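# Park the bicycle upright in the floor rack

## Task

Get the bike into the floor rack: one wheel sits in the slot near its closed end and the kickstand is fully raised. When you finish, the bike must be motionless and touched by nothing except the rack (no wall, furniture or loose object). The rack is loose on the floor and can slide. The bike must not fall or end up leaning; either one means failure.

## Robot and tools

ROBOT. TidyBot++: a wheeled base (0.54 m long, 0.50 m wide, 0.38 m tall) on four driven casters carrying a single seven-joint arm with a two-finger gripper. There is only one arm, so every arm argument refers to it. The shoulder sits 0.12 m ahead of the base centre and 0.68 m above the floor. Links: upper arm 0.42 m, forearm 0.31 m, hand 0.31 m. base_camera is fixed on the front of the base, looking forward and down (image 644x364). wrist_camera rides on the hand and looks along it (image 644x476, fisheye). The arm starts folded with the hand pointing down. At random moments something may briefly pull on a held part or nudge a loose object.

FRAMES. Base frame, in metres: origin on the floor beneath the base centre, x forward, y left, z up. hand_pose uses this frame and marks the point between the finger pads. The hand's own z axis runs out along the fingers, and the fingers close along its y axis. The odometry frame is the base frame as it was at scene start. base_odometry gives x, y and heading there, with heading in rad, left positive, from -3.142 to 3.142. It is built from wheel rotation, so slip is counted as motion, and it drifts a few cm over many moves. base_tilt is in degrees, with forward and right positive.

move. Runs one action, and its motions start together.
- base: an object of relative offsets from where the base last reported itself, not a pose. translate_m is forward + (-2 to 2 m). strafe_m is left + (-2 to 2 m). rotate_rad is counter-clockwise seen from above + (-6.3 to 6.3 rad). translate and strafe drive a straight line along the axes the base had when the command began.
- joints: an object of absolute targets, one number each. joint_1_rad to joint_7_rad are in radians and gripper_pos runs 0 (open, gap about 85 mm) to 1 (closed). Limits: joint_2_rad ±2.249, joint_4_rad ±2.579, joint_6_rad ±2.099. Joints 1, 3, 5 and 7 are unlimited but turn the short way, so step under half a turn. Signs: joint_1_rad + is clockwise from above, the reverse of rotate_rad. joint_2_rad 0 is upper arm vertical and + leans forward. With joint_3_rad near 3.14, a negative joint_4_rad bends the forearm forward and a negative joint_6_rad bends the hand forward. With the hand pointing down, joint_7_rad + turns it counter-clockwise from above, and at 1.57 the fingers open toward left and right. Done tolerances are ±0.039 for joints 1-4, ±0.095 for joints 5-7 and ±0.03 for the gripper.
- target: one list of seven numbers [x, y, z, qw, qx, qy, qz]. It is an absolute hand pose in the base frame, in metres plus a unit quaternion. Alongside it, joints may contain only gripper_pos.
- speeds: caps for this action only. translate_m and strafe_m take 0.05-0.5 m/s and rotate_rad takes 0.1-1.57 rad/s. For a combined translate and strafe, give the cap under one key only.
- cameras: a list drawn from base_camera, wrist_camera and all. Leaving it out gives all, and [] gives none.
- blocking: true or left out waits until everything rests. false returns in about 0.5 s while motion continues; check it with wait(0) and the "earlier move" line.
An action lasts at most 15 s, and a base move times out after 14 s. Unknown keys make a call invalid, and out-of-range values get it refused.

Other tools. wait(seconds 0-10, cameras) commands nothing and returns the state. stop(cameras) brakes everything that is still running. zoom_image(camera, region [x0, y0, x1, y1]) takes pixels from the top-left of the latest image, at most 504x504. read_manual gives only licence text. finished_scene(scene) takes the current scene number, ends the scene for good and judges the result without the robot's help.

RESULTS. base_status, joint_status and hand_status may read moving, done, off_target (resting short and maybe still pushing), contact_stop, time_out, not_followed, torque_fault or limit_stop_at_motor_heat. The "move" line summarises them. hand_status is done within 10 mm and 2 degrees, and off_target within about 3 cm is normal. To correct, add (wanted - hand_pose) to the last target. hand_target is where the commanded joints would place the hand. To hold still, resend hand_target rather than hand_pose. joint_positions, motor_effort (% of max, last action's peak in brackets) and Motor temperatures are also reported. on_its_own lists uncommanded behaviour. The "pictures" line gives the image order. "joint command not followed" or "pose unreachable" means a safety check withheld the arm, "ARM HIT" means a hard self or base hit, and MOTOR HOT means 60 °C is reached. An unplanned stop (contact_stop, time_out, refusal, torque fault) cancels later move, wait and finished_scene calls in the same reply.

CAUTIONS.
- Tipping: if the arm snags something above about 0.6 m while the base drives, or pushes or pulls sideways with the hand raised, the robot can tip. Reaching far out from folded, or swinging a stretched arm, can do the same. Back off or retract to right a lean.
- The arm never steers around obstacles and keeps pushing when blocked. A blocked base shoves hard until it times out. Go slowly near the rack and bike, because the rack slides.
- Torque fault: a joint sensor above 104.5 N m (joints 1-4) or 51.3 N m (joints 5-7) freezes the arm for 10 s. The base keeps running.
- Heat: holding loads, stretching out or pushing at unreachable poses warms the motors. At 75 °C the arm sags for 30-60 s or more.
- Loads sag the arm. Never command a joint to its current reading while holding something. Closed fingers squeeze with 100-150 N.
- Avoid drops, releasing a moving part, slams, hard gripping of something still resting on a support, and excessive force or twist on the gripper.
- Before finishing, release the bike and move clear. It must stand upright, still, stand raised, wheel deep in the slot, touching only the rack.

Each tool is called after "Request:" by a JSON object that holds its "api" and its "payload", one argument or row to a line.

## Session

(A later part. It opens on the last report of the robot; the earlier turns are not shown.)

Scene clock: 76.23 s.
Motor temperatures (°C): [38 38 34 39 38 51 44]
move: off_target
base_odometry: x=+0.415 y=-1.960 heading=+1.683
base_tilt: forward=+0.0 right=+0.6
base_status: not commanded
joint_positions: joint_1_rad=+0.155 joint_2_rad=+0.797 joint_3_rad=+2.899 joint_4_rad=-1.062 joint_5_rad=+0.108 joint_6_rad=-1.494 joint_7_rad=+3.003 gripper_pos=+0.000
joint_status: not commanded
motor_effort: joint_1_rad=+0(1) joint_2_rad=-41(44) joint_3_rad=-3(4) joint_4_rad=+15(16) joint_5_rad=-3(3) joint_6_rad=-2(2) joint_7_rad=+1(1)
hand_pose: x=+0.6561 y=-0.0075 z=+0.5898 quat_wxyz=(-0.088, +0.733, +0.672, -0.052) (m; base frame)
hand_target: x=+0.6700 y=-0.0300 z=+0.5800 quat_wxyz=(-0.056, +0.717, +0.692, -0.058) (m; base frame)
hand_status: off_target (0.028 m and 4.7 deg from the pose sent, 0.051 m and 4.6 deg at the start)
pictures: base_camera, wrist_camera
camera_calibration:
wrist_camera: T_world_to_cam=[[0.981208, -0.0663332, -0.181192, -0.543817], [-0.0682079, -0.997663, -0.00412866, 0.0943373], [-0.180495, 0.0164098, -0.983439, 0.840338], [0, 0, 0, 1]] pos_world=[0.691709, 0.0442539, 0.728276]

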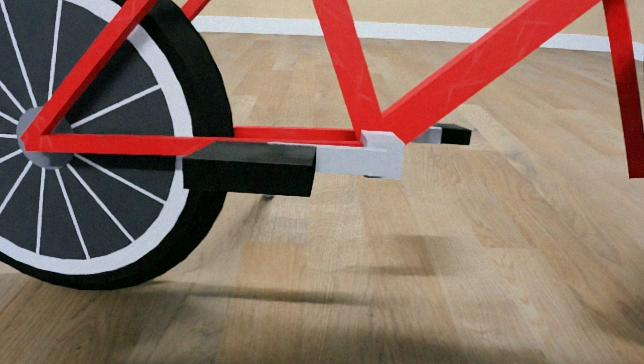

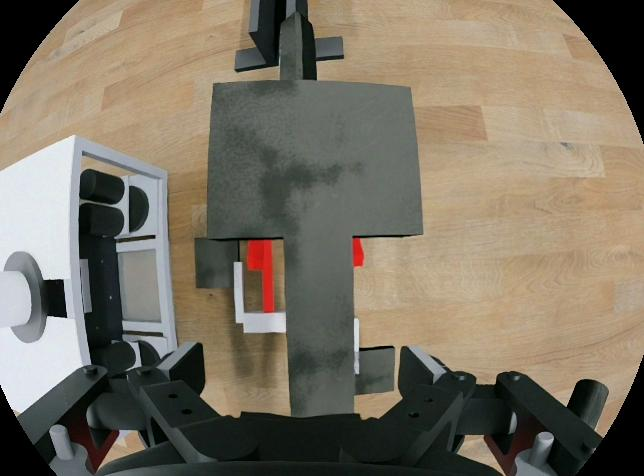

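Request:
{"api": "move", "payload": {
  "target": [0.668, -0.026, 0.517, -0.0562, 0.7169, 0.6924, -0.0582]
}}

Scene clock: 77.60 s.
Motor temperatures (°C): [38 38 34 39 38 51 44]
move: off_target
base_odometry: x=+0.415 y=-1.960 heading=+1.683
base_tilt: forward=+0.0 right=+0.6
base_status: not commanded
joint_positions: joint_1_rad=+0.155 joint_2_rad=+0.861 joint_3_rad=+2.895 joint_4_rad=-1.152 joint_5_rad=+0.133 joint_6_rad=-1.346 joint_7_rad=+3.004 gripper_pos=+0.000
joint_status: not commanded
motor_effort: joint_1_rad=+0(1) joint_2_rad=-42(46) joint_3_rad=-3(4) joint_4_rad=+14(15) joint_5_rad=-1(4) joint_6_rad=-2(2) joint_7_rad=+1(1)
hand_pose: x=+0.6570 y=-0.0058 z=+0.5261 quat_wxyz=(-0.086, +0.727, +0.679, -0.055) (m; base frame)
hand_target: x=+0.6680 y=-0.0260 z=+0.5170 quat_wxyz=(-0.056, +0.717, +0.692, -0.058) (m; base frame)
hand_status: off_target (0.025 m and 4.0 deg from the pose sent, 0.076 m and 4.7 deg at the start)
pictures: base_camera, wrist_camera
camera_calibration:
wrist_camera: T_world_to_cam=[[0.982018, -0.0494518, -0.182193, -0.556099], [-0.0502837, -0.998735, 0.0000531315, 0.0818603], [-0.181966, 0.00910918, -0.983263, 0.778595], [0, 0, 0, 1]] pos_world=[0.691893, 0.0471643, 0.664242]

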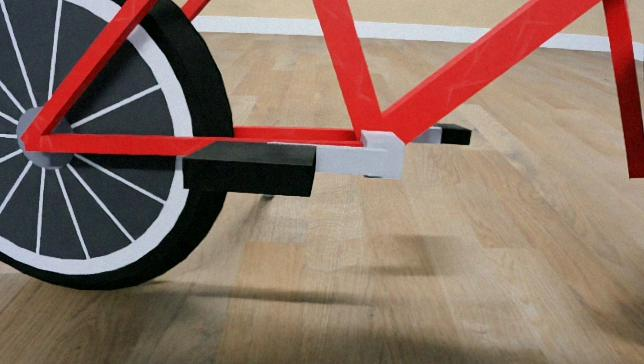

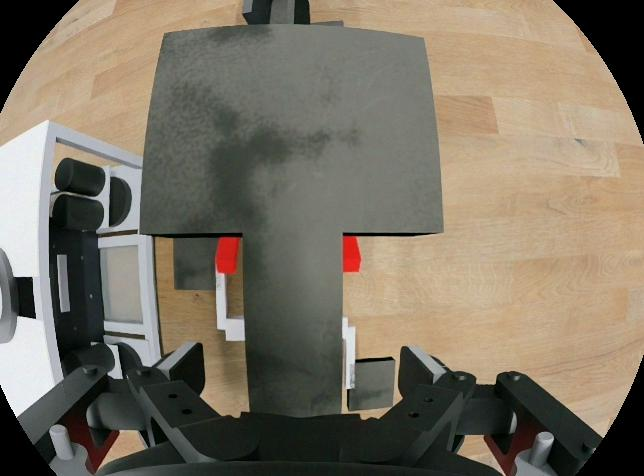

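Request:
{"api": "move", "payload": {
  "joints": {"gripper_pos": 0.52}
}}

Request:
{"api": "move", "payload": {
  "joints": {"gripper_pos": 0.75}
}}

Scene clock: 78.67 s.
Motor temperatures (°C): [38 38 34 39 38 51 44]
move: done
base_odometry: x=+0.415 y=-1.960 heading=+1.683
base_tilt: forward=+0.0 right=+0.6
base_status: not commanded
joint_positions: joint_1_rad=+0.155 joint_2_rad=+0.861 joint_3_rad=+2.894 joint_4_rad=-1.159 joint_5_rad=+0.135 joint_6_rad=-1.342 joint_7_rad=+3.004 gripper_pos=+0.520
joint_status: all done
motor_effort: joint_1_rad=+0(1) joint_2_rad=-41(43) joint_3_rad=-4(4) joint_4_rad=+15(17) joint_5_rad=-3(3) joint_6_rad=+1(5) joint_7_rad=+1(1)
hand_pose: x=+0.6549 y=-0.0056 z=+0.5241 quat_wxyz=(-0.087, +0.726, +0.679, -0.056) (m; base frame)
hand_target: x=+0.6680 y=-0.0260 z=+0.5170 quat_wxyz=(-0.056, +0.717, +0.692, -0.058) (m; base frame)
hand_status: not commanded
pictures: base_camera, wrist_camera
camera_calibration:
wrist_camera: T_world_to_cam=[[0.98144, -0.0476082, -0.185768, -0.552058], [-0.048287, -0.998833, 0.0008717, 0.0802202], [-0.185593, 0.00811468, -0.982593, 0.778291], [0, 0, 0, 1]] pos_world=[0.690131, 0.0475285, 0.662119]

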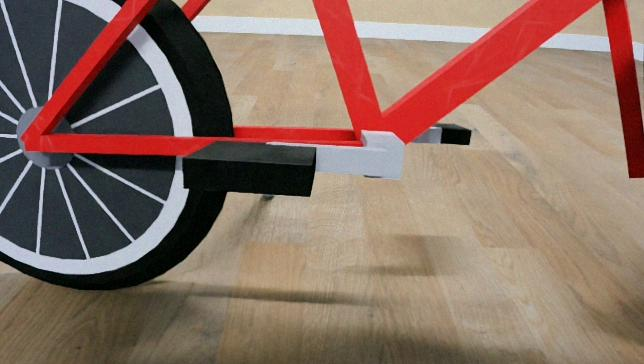

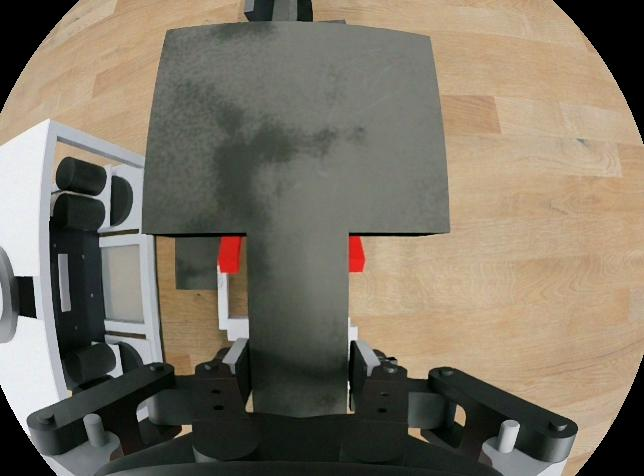

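Scene clock: 79.30 s.
Motor temperatures (°C): [38 38 34 39 38 51 44]
move: off_target
base_odometry: x=+0.415 y=-1.960 heading=+1.683
base_tilt: forward=+0.0 right=+0.6
base_status: not commanded
joint_positions: joint_1_rad=+0.155 joint_2_rad=+0.859 joint_3_rad=+2.892 joint_4_rad=-1.161 joint_5_rad=+0.137 joint_6_rad=-1.344 joint_7_rad=+3.004 gripper_pos=+0.585
joint_status: gripper_pos off_target (ended at +0.585, target +0.750)
motor_effort: joint_1_rad=-1(1) joint_2_rad=-40(43) joint_3_rad=-3(4) joint_4_rad=+15(17) joint_5_rad=-2(3) joint_6_rad=+4(7) joint_7_rad=+0(1)
hand_pose: x=+0.6539 y=-0.0053 z=+0.5248 quat_wxyz=(-0.087, +0.726, +0.680, -0.057) (m; base frame)
hand_target: x=+0.6680 y=-0.0260 z=+0.5170 quat_wxyz=(-0.056, +0.717, +0.692, -0.058) (m; base frame)
hand_status: not commanded
pictures: base_camera, wrist_camera
camera_calibration:
wrist_camera: T_world_to_cam=[[0.981312, -0.0452929, -0.187015, -0.550192], [-0.0457767, -0.99895, 0.00173324, 0.0783378], [-0.186898, 0.0068601, -0.982355, 0.779474], [0, 0, 0, 1]] pos_world=[0.689178, 0.0479885, 0.66269]

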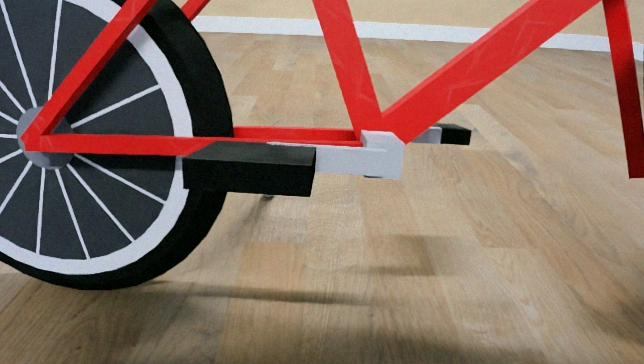

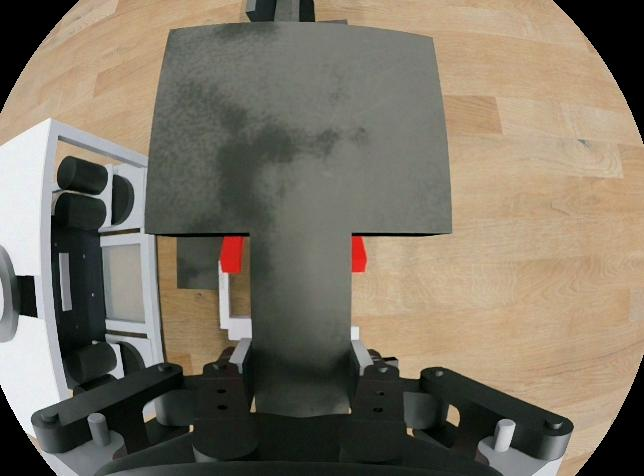

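Request:
{"api": "move", "payload": {
  "target": [0.625, -0.026, 0.524, -0.0282, 0.7187, 0.6941, -0.0292],
  "joints": {"gripper_pos": 0.9}
}}

Request:
{"api": "move", "payload": {
  "target": [0.582, -0.026, 0.530, 0, 0.7193, 0.6947, 0]
}}

Scene clock: 80.97 s.
Motor temperatures (°C): [38 38 34 39 38 51 44]
move: off_target
base_odometry: x=+0.415 y=-1.960 heading=+1.683
base_tilt: forward=+0.0 right=+0.6
base_status: not commanded
joint_positions: joint_1_rad=+0.203 joint_2_rad=+0.727 joint_3_rad=+2.842 joint_4_rad=-1.409 joint_5_rad=+0.141 joint_6_rad=-1.136 joint_7_rad=+2.986 gripper_pos=+0.585
joint_status: gripper_pos off_target (ended at +0.585, target +0.900)
motor_effort: joint_1_rad=+1(1) joint_2_rad=-35(40) joint_3_rad=-2(4) joint_4_rad=+9(15) joint_5_rad=+2(4) joint_6_rad=-1(4) joint_7_rad=+3(5)
hand_pose: x=+0.6258 y=+0.0040 z=+0.5307 quat_wxyz=(-0.060, +0.725, +0.686, -0.016) (m; base frame)
hand_target: x=+0.6250 y=-0.0260 z=+0.5240 quat_wxyz=(-0.028, +0.719, +0.694, -0.029) (m; base frame)
hand_status: off_target (0.031 m and 4.1 deg from the pose sent, 0.036 m and 7.7 deg at the start)
pictures: base_camera, wrist_camera
camera_calibration:
wrist_camera: T_world_to_cam=[[0.995229, -0.0372223, -0.0901901, -0.581249], [-0.0392306, -0.999018, -0.0205978, 0.0941069], [-0.0893348, 0.0240378, -0.995712, 0.725946], [0, 0, 0, 1]] pos_world=[0.64702, 0.0549289, 0.672349]

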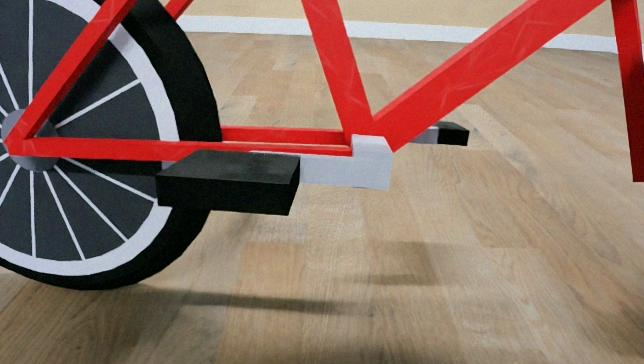

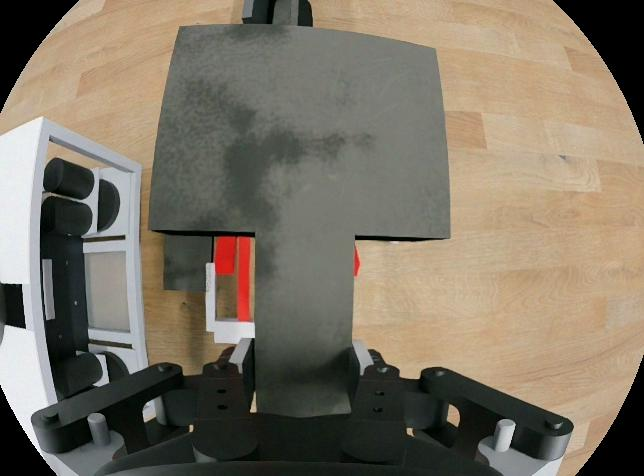

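Scene clock: 82.23 s.
Motor temperatures (°C): [38 38 34 39 38 51 44]
move: off_target
base_odometry: x=+0.415 y=-1.960 heading=+1.683
base_tilt: forward=+0.0 right=+0.6
base_status: not commanded
joint_positions: joint_1_rad=+0.262 joint_2_rad=+0.584 joint_3_rad=+2.807 joint_4_rad=-1.659 joint_5_rad=+0.153 joint_6_rad=-0.954 joint_7_rad=+2.984 gripper_pos=+0.585
joint_status: not commanded
motor_effort: joint_1_rad=+0(1) joint_2_rad=-27(35) joint_3_rad=-2(3) joint_4_rad=+8(9) joint_5_rad=+1(3) joint_6_rad=+0(1) joint_7_rad=+2(3)
hand_pose: x=+0.5821 y=-0.0015 z=+0.5382 quat_wxyz=(-0.029, +0.722, +0.691, +0.011) (m; base frame)
hand_target: x=+0.5820 y=-0.0260 z=+0.5300 quat_wxyz=(+0.000, +0.719, +0.695, +0.000) (m; base frame)
hand_status: off_target (0.026 m and 3.6 deg from the pose sent, 0.053 m and 7.2 deg at the start)
pictures: base_camera, wrist_camera
camera_calibration:
wrist_camera: T_world_to_cam=[[0.999509, -0.0298736, -0.00948883, -0.583164], [-0.0300136, -0.999437, -0.0149647, 0.0786378], [-0.00903645, 0.0152421, -0.999843, 0.685157], [0, 0, 0, 1]] pos_world=[0.591429, 0.0507291, 0.680692]

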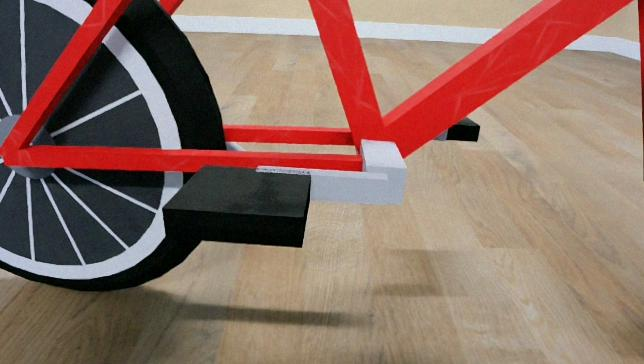

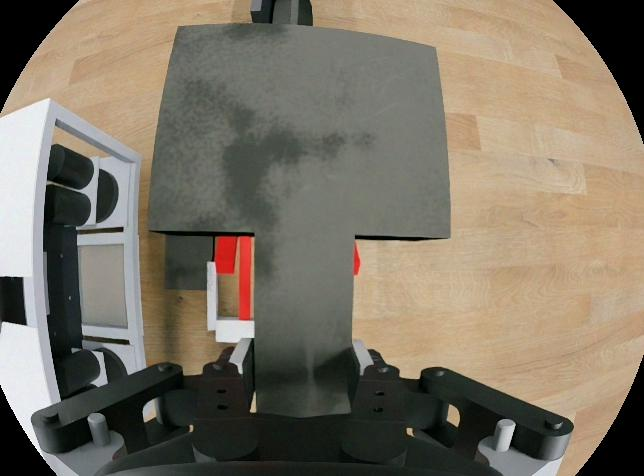

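Request:
{"api": "zoom_image", "payload": {
  "camera": "base_camera",
  "region": [0, 80, 320, 320]
}}

Scaled by 1.575.

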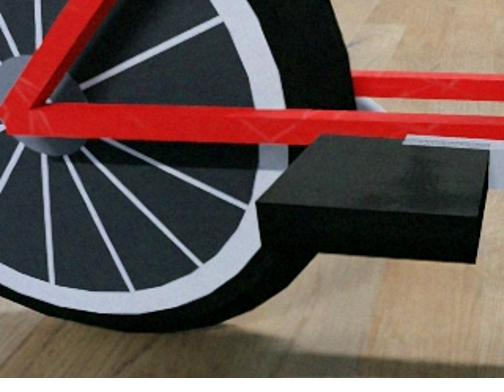

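Request:
{"api": "move", "payload": {
  "target": [0.524, -0.026, 0.532, 0.0394, 0.718, 0.6936, 0.0408]
}}

Request:
{"api": "zoom_image", "payload": {
  "camera": "wrist_camera",
  "region": [100, 0, 500, 250]
}}

Scene clock: 84.77 s.
Motor temperatures (°C): [38 38 34 39 38 51 44]
move: off_target
base_odometry: x=+0.415 y=-1.960 heading=+1.683
base_tilt: forward=+0.0 right=+0.6
base_status: not commanded
joint_positions: joint_1_rad=+0.345 joint_2_rad=+0.404 joint_3_rad=+2.759 joint_4_rad=-1.970 joint_5_rad=+0.175 joint_6_rad=-0.712 joint_7_rad=+2.977 gripper_pos=+0.585
joint_status: not commanded
motor_effort: joint_1_rad=+0(1) joint_2_rad=-17(28) joint_3_rad=-1(3) joint_4_rad=+9(10) joint_5_rad=+0(2) joint_6_rad=+3(3) joint_7_rad=+0(2)
hand_pose: x=+0.5217 y=-0.0094 z=+0.5426 quat_wxyz=(+0.019, +0.718, +0.694, +0.043) (m; base frame)
hand_target: x=+0.5240 y=-0.0260 z=+0.5320 quat_wxyz=(+0.039, +0.718, +0.694, +0.041) (m; base frame)
hand_status: off_target (0.020 m and 2.4 deg from the pose sent, 0.063 m and 8.6 deg at the start)
pictures: base_camera, wrist_camera
camera_calibration:
wrist_camera: T_world_to_cam=[[0.994292, -0.0203533, 0.104732, -0.582214], [-0.0211285, -0.999757, 0.00629694, 0.0528354], [0.104578, -0.00847381, -0.994481, 0.626671], [0, 0, 0, 1]] pos_world=[0.514471, 0.0462829, 0.683855]

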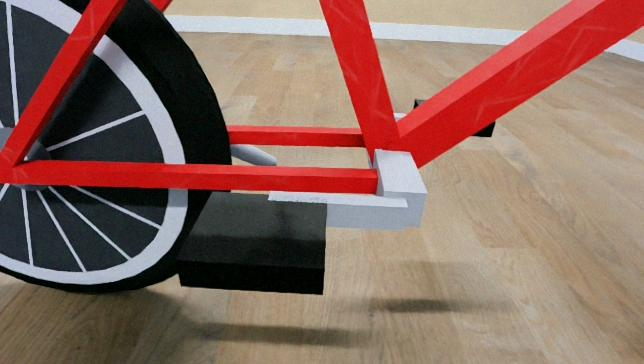

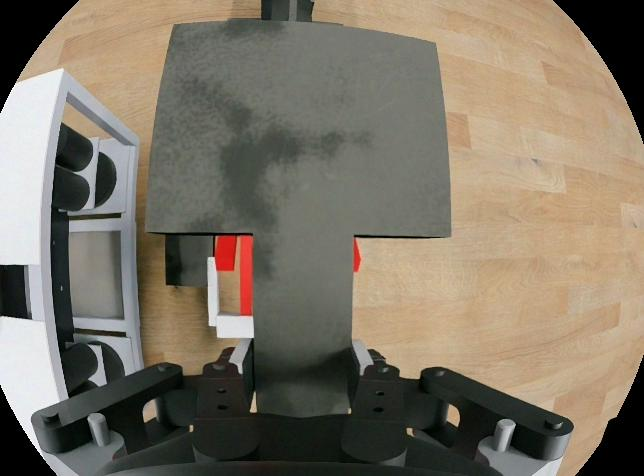

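Scaled by 1.260.

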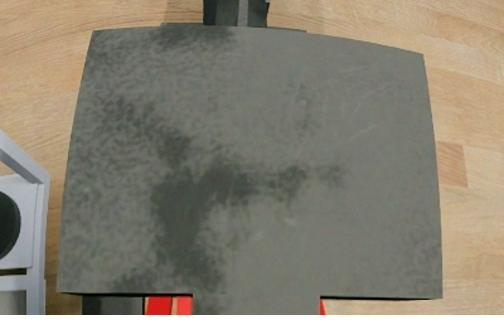

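Request:
{"api": "move", "payload": {
  "base": {"strafe_m": 0.09},
  "speeds": {"strafe_m": 0.15},
  "target": [0.518, -0.116, 0.530, 0.0394, 0.718, 0.6936, 0.0408],
  "cameras": []
}}

Request:
{"api": "move", "payload": {
  "base": {"strafe_m": 0.09},
  "speeds": {"strafe_m": 0.15},
  "target": [0.515, -0.206, 0.530, 0.0394, 0.718, 0.6936, 0.0408]
}}

Scene clock: 87.00 s.
Motor temperatures (°C): [38 38 34 39 38 51 44]
move: off_target
base_odometry: x=+0.326 y=-1.970 heading=+1.683
base_tilt: forward=+0.0 right=+0.6
base_status: done
joint_positions: joint_1_rad=+0.586 joint_2_rad=+0.408 joint_3_rad=+2.721 joint_4_rad=-1.972 joint_5_rad=+0.198 joint_6_rad=-0.708 joint_7_rad=+3.156 gripper_pos=+0.585
joint_status: not commanded
motor_effort: joint_1_rad=+2(4) joint_2_rad=-22(23) joint_3_rad=+0(2) joint_4_rad=+11(14) joint_5_rad=-2(4) joint_6_rad=+2(7) joint_7_rad=-2(3)
hand_pose: x=+0.5117 y=-0.0937 z=+0.5427 quat_wxyz=(+0.029, +0.722, +0.690, +0.041) (m; base frame)
hand_target: x=+0.5180 y=-0.1160 z=+0.5300 quat_wxyz=(+0.039, +0.718, +0.694, +0.041) (m; base frame)
hand_status: off_target (0.026 m and 1.4 deg from the pose sent, 0.107 m and 2.4 deg at the start)
pictures: none
No camera images: "cameras" was empty.

Scene clock: 88.27 s.
Motor temperatures (°C): [38 38 34 39 38 51 44]
move: off_target
base_odometry: x=+0.236 y=-1.980 heading=+1.683
base_tilt: forward=+0.0 right=+0.6
base_status: done
joint_positions: joint_1_rad=+0.797 joint_2_rad=+0.465 joint_3_rad=+2.712 joint_4_rad=-1.885 joint_5_rad=+0.202 joint_6_rad=-0.736 joint_7_rad=+3.371 gripper_pos=+0.585
joint_status: not commanded
motor_effort: joint_1_rad=+1(3) joint_2_rad=-23(24) joint_3_rad=-1(3) joint_4_rad=+15(16) joint_5_rad=-4(5) joint_6_rad=+9(10) joint_7_rad=-2(3)
hand_pose: x=+0.5114 y=-0.1847 z=+0.5425 quat_wxyz=(+0.037, +0.722, +0.690, +0.044) (m; base frame)
hand_target: x=+0.5150 y=-0.2060 z=+0.5300 quat_wxyz=(+0.039, +0.718, +0.694, +0.041) (m; base frame)
hand_status: off_target (0.025 m and 0.7 deg from the pose sent, 0.113 m and 1.4 deg at the start)
pictures: base_camera, wrist_camera
camera_calibration:
wrist_camera: T_world_to_cam=[[0.990891, -0.0299969, 0.13128, -0.589933], [-0.0343293, -0.998934, 0.0308635, -0.129054], [0.130214, -0.0350891, -0.990865, 0.606173], [0, 0, 0, 1]] pos_world=[0.501197, -0.125342, 0.682065]

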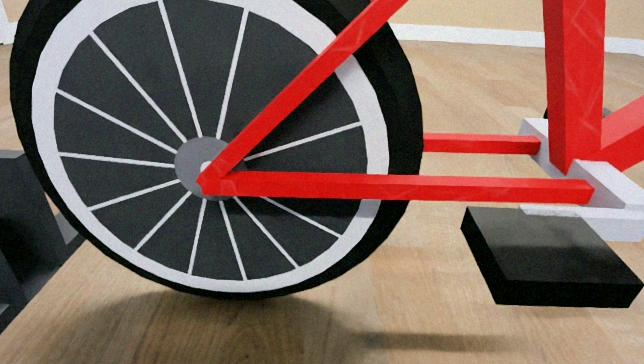

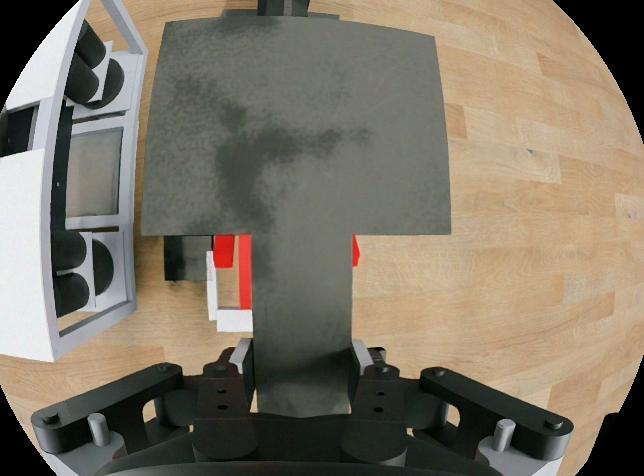

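Request:
{"api": "move", "payload": {
  "base": {"strafe_m": 0.08},
  "speeds": {"strafe_m": 0.15},
  "target": [0.515, -0.286, 0.530, 0.0394, 0.718, 0.6936, 0.0408]
}}

Request:
{"api": "zoom_image", "payload": {
  "camera": "base_camera",
  "region": [0, 60, 300, 364]
}}

Scene clock: 89.63 s.
Motor temperatures (°C): [38 38 34 39 38 51 44]
move: off_target
base_odometry: x=+0.156 y=-1.989 heading=+1.683
base_tilt: forward=+0.0 right=+0.6
base_status: done
joint_positions: joint_1_rad=+0.934 joint_2_rad=+0.552 joint_3_rad=+2.712 joint_4_rad=-1.734 joint_5_rad=+0.212 joint_6_rad=-0.812 joint_7_rad=+3.534 gripper_pos=+0.585
joint_status: not commanded
motor_effort: joint_1_rad=+0(3) joint_2_rad=-28(29) joint_3_rad=-5(6) joint_4_rad=+16(18) joint_5_rad=-6(7) joint_6_rad=+10(11) joint_7_rad=-3(3)
hand_pose: x=+0.5142 y=-0.2666 z=+0.5423 quat_wxyz=(+0.038, +0.720, +0.691, +0.044) (m; base frame)
hand_target: x=+0.5150 y=-0.2860 z=+0.5300 quat_wxyz=(+0.039, +0.718, +0.694, +0.041) (m; base frame)
hand_status: off_target (0.023 m and 0.5 deg from the pose sent, 0.102 m and 0.7 deg at the start)
pictures: base_camera, wrist_camera
camera_calibration:
wrist_camera: T_world_to_cam=[[0.990796, -0.0260496, 0.132832, -0.594866], [-0.0306568, -0.998993, 0.0327572, -0.213674], [0.131845, -0.0365279, -0.990597, 0.601377], [0, 0, 0, 1]] pos_world=[0.503552, -0.206988, 0.681739]

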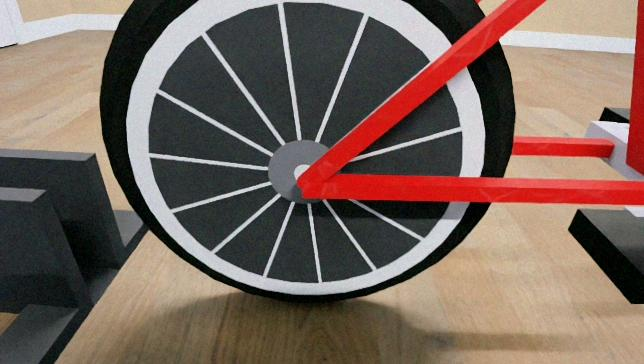

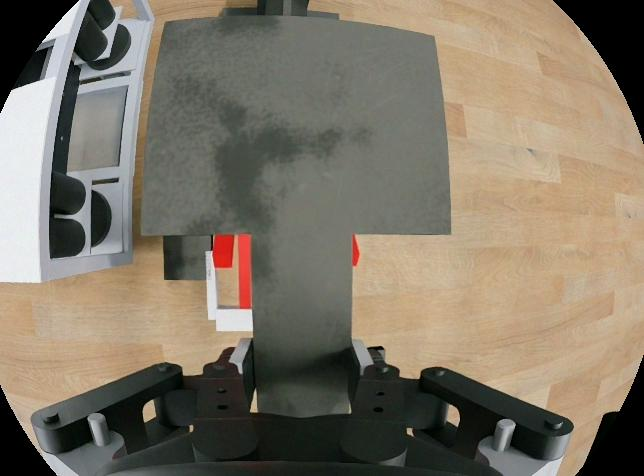

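Scaled by 1.658.

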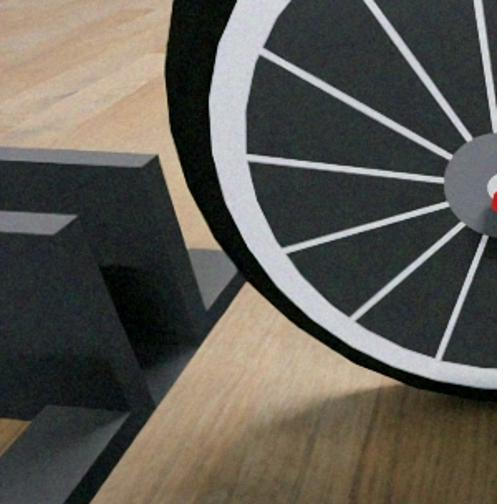

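Request:
{"api": "move", "payload": {
  "base": {"rotate_rad": 0.03},
  "speeds": {"rotate_rad": 0.2},
  "target": [0.517, -0.286, 0.560, 0.0394, 0.718, 0.6936, 0.0408]
}}

Request:
{"api": "zoom_image", "payload": {
  "camera": "base_camera",
  "region": [0, 60, 360, 364]
}}

Scene clock: 91.17 s.
Motor temperatures (°C): [38 38 34 39 38 51 44]
move: off_target
base_odometry: x=+0.156 y=-1.989 heading=+1.712
base_tilt: forward=+0.0 right=+0.6
base_status: done
joint_positions: joint_1_rad=+0.926 joint_2_rad=+0.561 joint_3_rad=+2.752 joint_4_rad=-1.702 joint_5_rad=+0.187 joint_6_rad=-0.846 joint_7_rad=+3.562 gripper_pos=+0.585
joint_status: not commanded
motor_effort: joint_1_rad=-1(3) joint_2_rad=-40(40) joint_3_rad=-6(8) joint_4_rad=+19(19) joint_5_rad=-1(7) joint_6_rad=+3(10) joint_7_rad=+1(2)
hand_pose: x=+0.5095 y=-0.2784 z=+0.5428 quat_wxyz=(+0.029, +0.727, +0.685, +0.039) (m; base frame)
hand_target: x=+0.5170 y=-0.2860 z=+0.5600 quat_wxyz=(+0.039, +0.718, +0.694, +0.041) (m; base frame)
hand_status: off_target (0.020 m and 1.9 deg from the pose sent, 0.026 m and 0.5 deg at the start)
pictures: base_camera, wrist_camera
camera_calibration:
wrist_camera: T_world_to_cam=[[0.992421, -0.0454607, 0.114165, -0.58676], [-0.0487047, -0.99848, 0.0257872, -0.212532], [0.11282, -0.0311521, -0.993127, 0.614615], [0, 0, 0, 1]] pos_world=[0.502621, -0.219737, 0.682859]

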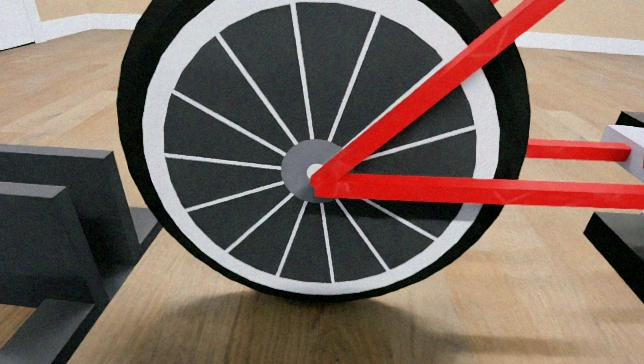

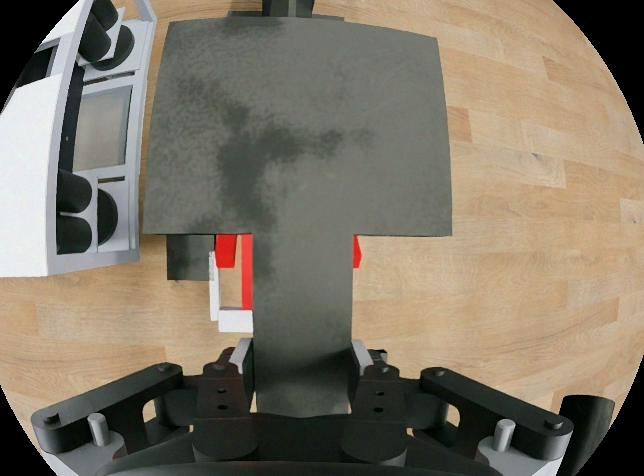

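Scaled by 1.400.

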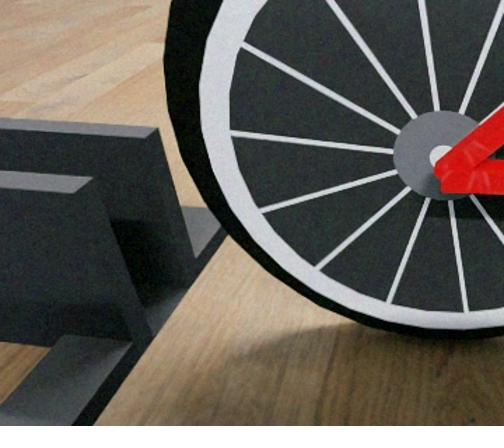

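Request:
{"api": "move", "payload": {
  "target": [0.52, -0.286, 0.600, 0.0394, 0.718, 0.6936, 0.0408]
}}

Request:
{"api": "zoom_image", "payload": {
  "camera": "base_camera",
  "region": [0, 60, 360, 364]
}}

Scene clock: 92.03 s.
Motor temperatures (°C): [38 38 34 39 38 51 44]
move: off_target
base_odometry: x=+0.156 y=-1.989 heading=+1.712
base_tilt: forward=+0.0 right=+0.6
base_status: not commanded
joint_positions: joint_1_rad=+0.885 joint_2_rad=+0.567 joint_3_rad=+2.818 joint_4_rad=-1.659 joint_5_rad=+0.148 joint_6_rad=-0.928 joint_7_rad=+3.617 gripper_pos=+0.590
joint_status: not commanded
motor_effort: joint_1_rad=+1(2) joint_2_rad=-52(53) joint_3_rad=-4(6) joint_4_rad=+23(24) joint_5_rad=-2(3) joint_6_rad=-2(3) joint_7_rad=+1(1)
hand_pose: x=+0.5001 y=-0.2804 z=+0.5451 quat_wxyz=(+0.003, +0.723, +0.690, +0.027) (m; base frame)
hand_target: x=+0.5200 y=-0.2860 z=+0.6000 quat_wxyz=(+0.039, +0.718, +0.694, +0.041) (m; base frame)
hand_status: off_target (0.059 m and 4.5 deg from the pose sent, 0.059 m and 1.9 deg at the start)
pictures: base_camera, wrist_camera
camera_calibration:
wrist_camera: T_world_to_cam=[[0.997659, -0.0329754, 0.0599149, -0.547319], [-0.0333857, -0.999425, 0.00585923, -0.212104], [0.0596872, -0.00784581, -0.998186, 0.653787], [0, 0, 0, 1]] pos_world=[0.499934, -0.224901, 0.686637]

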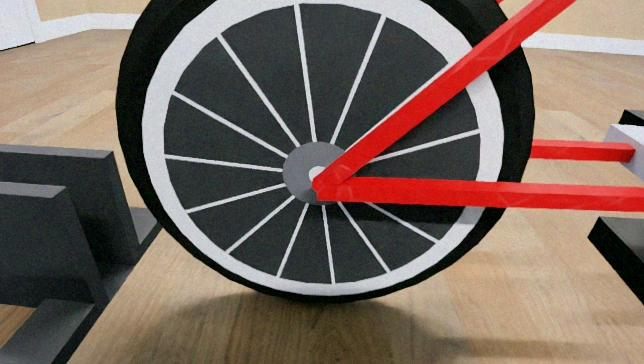

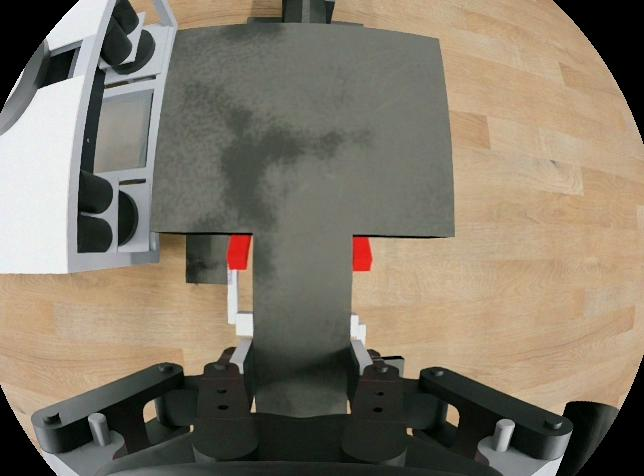

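Scaled by 1.400.

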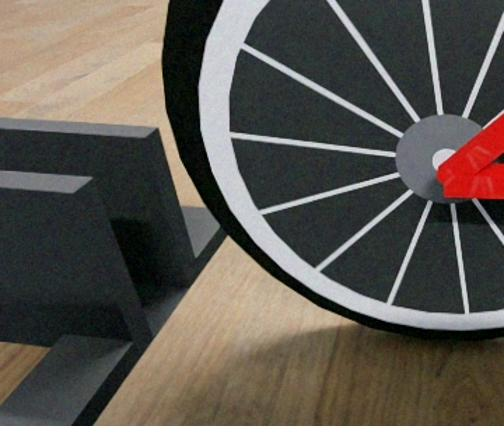

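Request:
{"api": "move", "payload": {
  "target": [0.535, -0.290, 0.640, 0.0394, 0.718, 0.6936, 0.0408]
}}

Request:
{"api": "zoom_image", "payload": {
  "camera": "base_camera",
  "region": [0, 60, 360, 364]
}}

Scene clock: 93.33 s.
Motor temperatures (°C): [38 38 34 39 38 51 44]
move: off_target
base_odometry: x=+0.156 y=-1.989 heading=+1.712
base_tilt: forward=+0.0 right=+0.7
base_status: not commanded
joint_positions: joint_1_rad=+0.827 joint_2_rad=+0.614 joint_3_rad=+2.868 joint_4_rad=-1.556 joint_5_rad=+0.122 joint_6_rad=-1.033 joint_7_rad=+3.632 gripper_pos=+0.592
joint_status: not commanded
motor_effort: joint_1_rad=+2(3) joint_2_rad=-65(67) joint_3_rad=-4(5) joint_4_rad=+27(28) joint_5_rad=-1(1) joint_6_rad=-7(7) joint_7_rad=+1(1)
hand_pose: x=+0.5124 y=-0.2822 z=+0.5466 quat_wxyz=(-0.025, +0.722, +0.691, +0.021) (m; base frame)
hand_target: x=+0.5350 y=-0.2900 z=+0.6400 quat_wxyz=(+0.039, +0.718, +0.694, +0.041) (m; base frame)
hand_status: off_target (0.096 m and 7.7 deg from the pose sent, 0.102 m and 4.5 deg at the start)
pictures: base_camera, wrist_camera
camera_calibration:
wrist_camera: T_world_to_cam=[[0.999474, -0.0300671, 0.0121927, -0.533783], [-0.029774, -0.999279, -0.0235487, -0.199254], [0.012892, 0.0231733, -0.999648, 0.688073], [0, 0, 0, 1]] pos_world=[0.518699, -0.231105, 0.689647]

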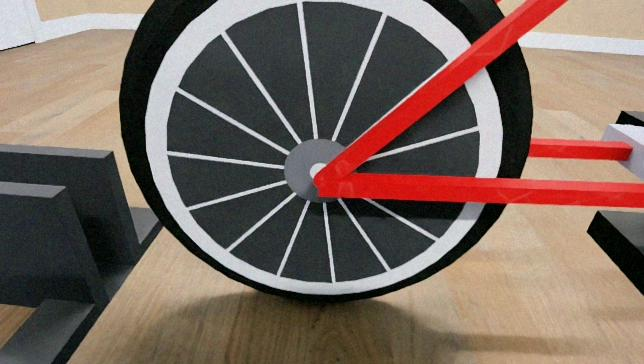

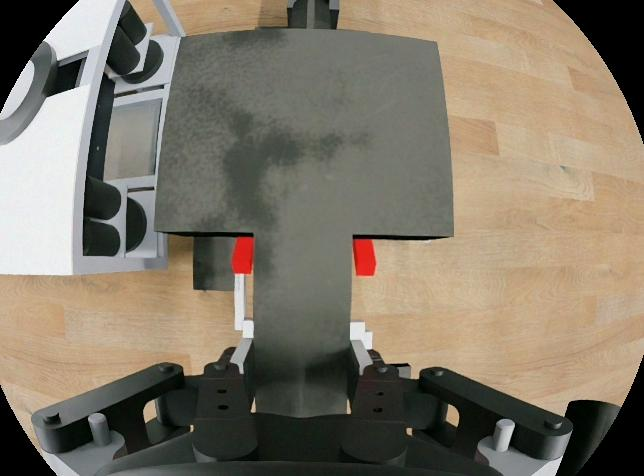

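Scaled by 1.400.

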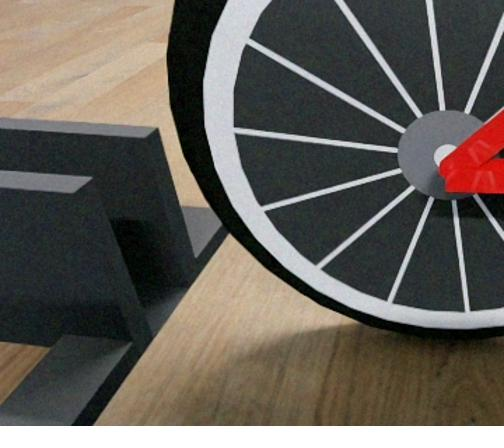

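Request:
{"api": "move", "payload": {
  "base": {"strafe_m": 0.15, "translate_m": 0.005},
  "speeds": {"strafe_m": 0.1}
}}

Request:
{"api": "zoom_image", "payload": {
  "camera": "base_camera",
  "region": [0, 60, 360, 364]
}}

Scene clock: 95.67 s.
Motor temperatures (°C): [38 39 34 39 38 51 44]
move: done
base_odometry: x=+0.007 y=-2.005 heading=+1.713
base_tilt: forward=+0.0 right=+0.7
base_status: done
joint_positions: joint_1_rad=+0.897 joint_2_rad=+0.625 joint_3_rad=+2.957 joint_4_rad=-1.516 joint_5_rad=+0.106 joint_6_rad=-1.054 joint_7_rad=+3.623 gripper_pos=+0.592
joint_status: not commanded
motor_effort: joint_1_rad=-13(17) joint_2_rad=-65(69) joint_3_rad=-16(21) joint_4_rad=+22(27) joint_5_rad=-5(11) joint_6_rad=-9(13) joint_7_rad=+9(10)
hand_pose: x=+0.4735 y=-0.3452 z=+0.5469 quat_wxyz=(-0.022, +0.777, +0.630, +0.005) (m; base frame)
hand_target: x=+0.5350 y=-0.2900 z=+0.6400 quat_wxyz=(+0.039, +0.718, +0.694, +0.041) (m; base frame)
hand_status: not commanded
pictures: base_camera, wrist_camera
camera_calibration:
wrist_camera: T_world_to_cam=[[0.981357, -0.191926, -0.0101921, -0.531755], [-0.191869, -0.981401, 0.00623763, -0.196699], [-0.0111997, -0.0041658, -0.999929, 0.69247], [0, 0, 0, 1]] pos_world=[0.491857, -0.292213, 0.688228]

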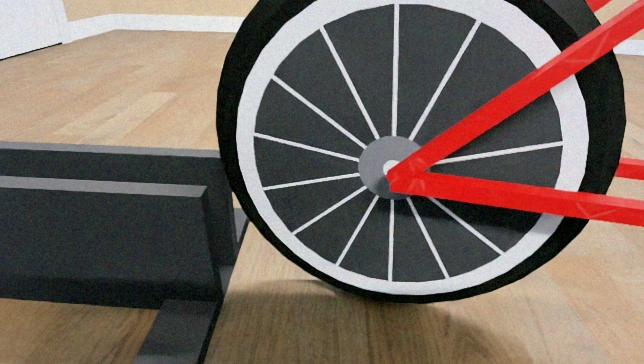

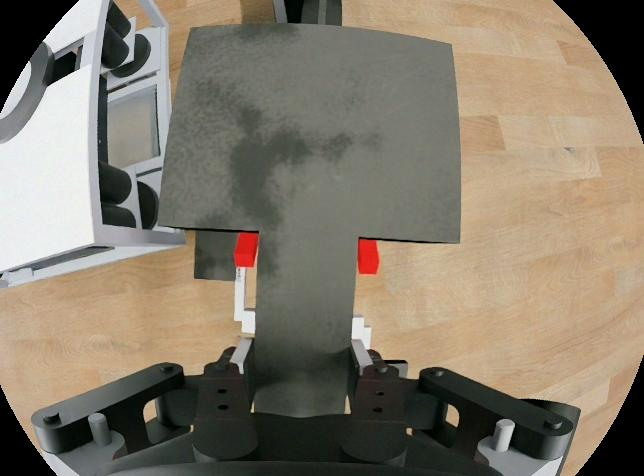

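Scaled by 1.400.

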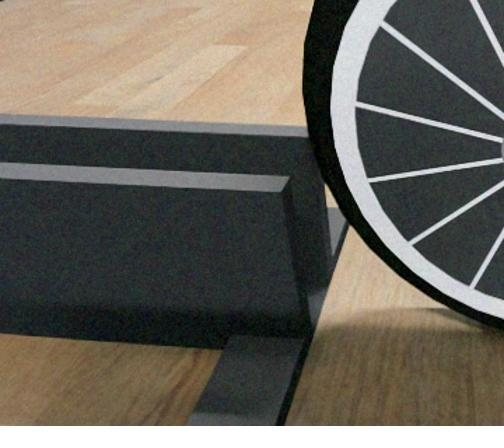

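Request:
{"api": "move", "payload": {
  "base": {"strafe_m": -0.3},
  "speeds": {"strafe_m": 0.1},
  "target": [0.52, -0.20, 0.560, 0.0394, 0.718, 0.6936, 0.0408]
}}

Scene clock: 101.80 s.
Motor temperatures (°C): [38 39 34 39 38 51 44]
move: off_target
base_odometry: x=+0.304 y=-1.962 heading=+1.713
base_tilt: forward=+0.0 right=+0.6
base_status: done
joint_positions: joint_1_rad=+0.728 joint_2_rad=+0.478 joint_3_rad=+2.735 joint_4_rad=-1.844 joint_5_rad=+0.142 joint_6_rad=-0.836 joint_7_rad=+3.476 gripper_pos=+0.592
joint_status: not commanded
motor_effort: joint_1_rad=+7(14) joint_2_rad=-33(66) joint_3_rad=+3(17) joint_4_rad=+19(24) joint_5_rad=-2(8) joint_6_rad=+2(10) joint_7_rad=-5(10)
hand_pose: x=+0.5101 y=-0.1546 z=+0.5444 quat_wxyz=(-0.004, +0.684, +0.729, +0.040) (m; base frame)
hand_target: x=+0.5200 y=-0.2000 z=+0.5600 quat_wxyz=(+0.039, +0.718, +0.694, +0.041) (m; base frame)
hand_status: off_target (0.049 m and 7.5 deg from the pose sent, 0.153 m and 12.9 deg at the start)
pictures: base_camera, wrist_camera
camera_calibration:
wrist_camera: T_world_to_cam=[[0.994601, 0.0757189, 0.0709552, -0.54076], [0.0772563, -0.996827, -0.0191754, -0.128471], [0.0692781, 0.0245537, -0.997295, 0.653116], [0, 0, 0, 1]] pos_world=[0.502519, -0.103154, 0.687255]

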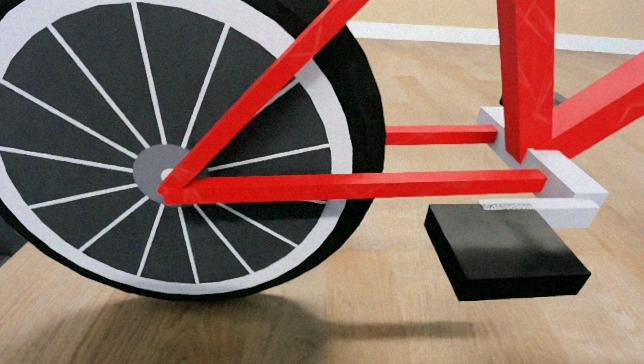

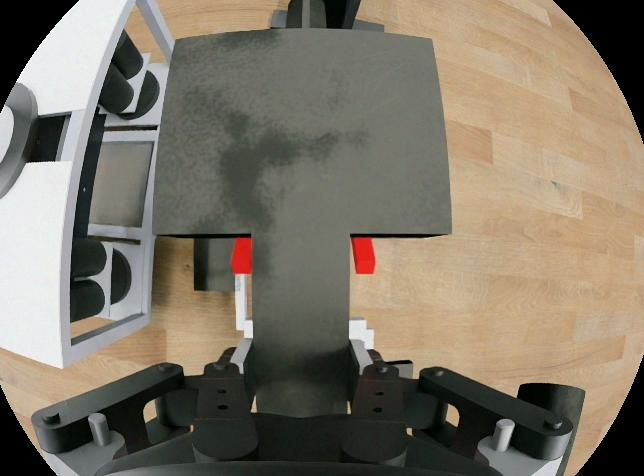

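Request:
{"api": "move", "payload": {
  "base": {"strafe_m": -0.2},
  "speeds": {"strafe_m": 0.15},
  "target": [0.51, 0.02, 0.550, 0.0394, 0.718, 0.6936, 0.0408]
}}

Scene clock: 104.17 s.
Motor temperatures (°C): [38 39 34 39 38 51 44]
move: off_target
base_odometry: x=+0.502 y=-1.933 heading=+1.714
base_tilt: forward=+0.0 right=+0.6
base_status: done
joint_positions: joint_1_rad=+0.209 joint_2_rad=+0.372 joint_3_rad=+2.758 joint_4_rad=-2.016 joint_5_rad=+0.202 joint_6_rad=-0.716 joint_7_rad=+2.914 gripper_pos=+0.592
joint_status: not commanded
motor_effort: joint_1_rad=+5(10) joint_2_rad=-24(33) joint_3_rad=+3(7) joint_4_rad=+14(20) joint_5_rad=-2(8) joint_6_rad=+0(4) joint_7_rad=-4(7)
hand_pose: x=+0.4997 y=+0.0371 z=+0.5433 quat_wxyz=(+0.021, +0.683, +0.730, +0.029) (m; base frame)
hand_target: x=+0.5100 y=+0.0200 z=+0.5500 quat_wxyz=(+0.039, +0.718, +0.694, +0.041) (m; base frame)
hand_status: off_target (0.021 m and 6.3 deg from the pose sent, 0.175 m and 7.5 deg at the start)
pictures: base_camera, wrist_camera
camera_calibration:
wrist_camera: T_world_to_cam=[[0.992755, 0.0811233, 0.0886327, -0.553664], [0.0784944, -0.996376, 0.0327599, 0.03458], [0.0909691, -0.0255654, -0.995526, 0.638113], [0, 0, 0, 1]] pos_world=[0.48889, 0.0956834, 0.683197]

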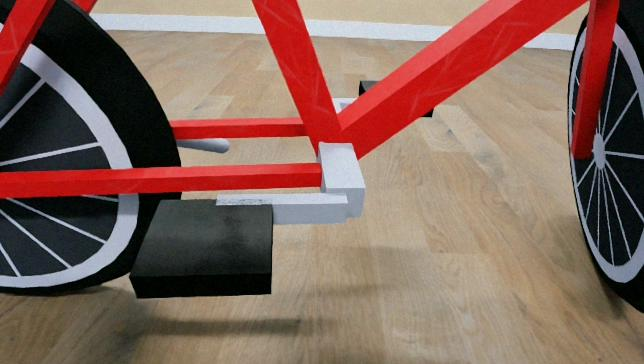

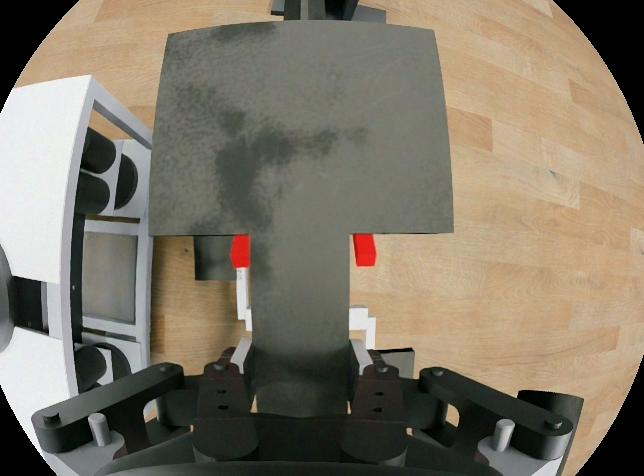

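Request:
{"api": "zoom_image", "payload": {
  "camera": "base_camera",
  "region": [140, 80, 380, 230]
}}

Request:
{"api": "zoom_image", "payload": {
  "camera": "base_camera",
  "region": [480, 0, 644, 330]
}}

Scaled by 2.100.

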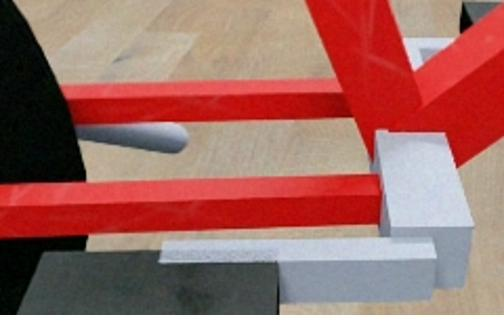

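Scaled by 1.527.

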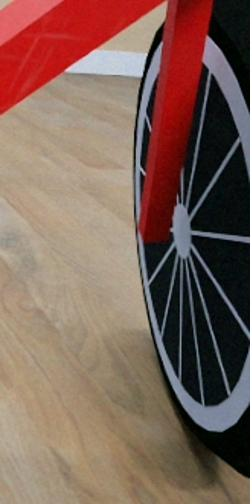

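Request:
{"api": "move", "payload": {
  "target": [0.555, 0.025, 0.540, 0, 0.684, 0.7296, 0],
  "cameras": []
}}

Request:
{"api": "move", "payload": {
  "target": [0.595, 0.025, 0.530, -0.0296, 0.6835, 0.729, -0.0278]
}}

Scene clock: 106.50 s.
Motor temperatures (°C): [38 39 34 39 38 51 44]
move: off_target
base_odometry: x=+0.502 y=-1.933 heading=+1.714
base_tilt: forward=+0.0 right=+0.6
base_status: not commanded
joint_positions: joint_1_rad=+0.196 joint_2_rad=+0.495 joint_3_rad=+2.753 joint_4_rad=-1.802 joint_5_rad=+0.202 joint_6_rad=-0.883 joint_7_rad=+2.931 gripper_pos=+0.592
joint_status: not commanded
motor_effort: joint_1_rad=+5(6) joint_2_rad=-28(29) joint_3_rad=+2(4) joint_4_rad=+17(18) joint_5_rad=-2(2) joint_6_rad=+6(7) joint_7_rad=-4(5)
hand_pose: x=+0.5440 y=+0.0417 z=+0.5452 quat_wxyz=(-0.009, +0.683, +0.731, +0.009) (m; base frame)
hand_target: x=+0.5550 y=+0.0250 z=+0.5400 quat_wxyz=(+0.000, +0.684, +0.730, +0.000) (m; base frame)
hand_status: off_target (0.021 m and 1.4 deg from the pose sent, 0.057 m and 4.1 deg at the start)
pictures: none
No camera images: "cameras" was empty.

Scene clock: 107.73 s.
Motor temperatures (°C): [38 39 34 39 38 51 44]
move: off_target
base_odometry: x=+0.502 y=-1.933 heading=+1.714
base_tilt: forward=+0.0 right=+0.6
base_status: not commanded
joint_positions: joint_1_rad=+0.164 joint_2_rad=+0.628 joint_3_rad=+2.756 joint_4_rad=-1.568 joint_5_rad=+0.202 joint_6_rad=-1.027 joint_7_rad=+2.933 gripper_pos=+0.592
joint_status: not commanded
motor_effort: joint_1_rad=+4(5) joint_2_rad=-33(34) joint_3_rad=+0(2) joint_4_rad=+14(17) joint_5_rad=+2(2) joint_6_rad=+4(7) joint_7_rad=+0(4)
hand_pose: x=+0.5980 y=+0.0523 z=+0.5438 quat_wxyz=(-0.031, +0.686, +0.727, +0.001) (m; base frame)
hand_target: x=+0.5950 y=+0.0250 z=+0.5300 quat_wxyz=(-0.030, +0.683, +0.729, -0.028) (m; base frame)
hand_status: off_target (0.031 m and 3.3 deg from the pose sent, 0.056 m and 4.9 deg at the start)
pictures: base_camera, wrist_camera
camera_calibration:
wrist_camera: T_world_to_cam=[[0.997114, 0.0726025, -0.0221963, -0.594446], [0.0725013, -0.997354, -0.00533169, 0.0663047], [-0.0225247, 0.00370704, -0.999739, 0.698702], [0, 0, 0, 1]] pos_world=[0.603661, 0.106697, 0.685679]

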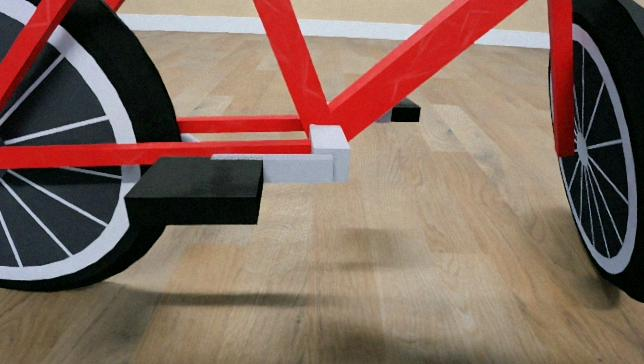

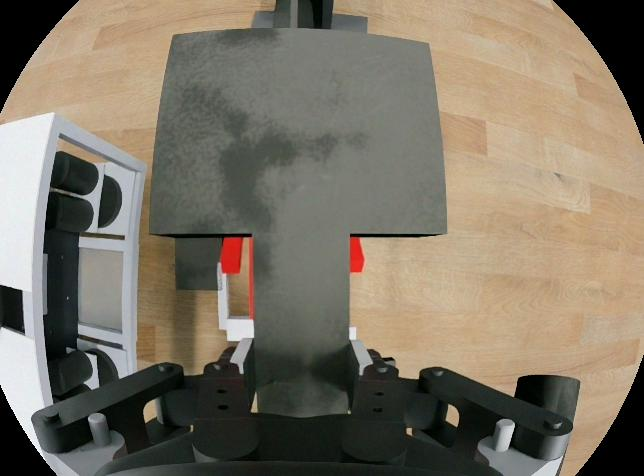

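Request:
{"api": "zoom_image", "payload": {
  "camera": "base_camera",
  "region": [100, 80, 400, 260]
}}

Scaled by 1.680.

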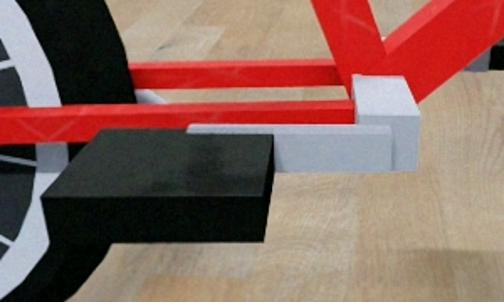

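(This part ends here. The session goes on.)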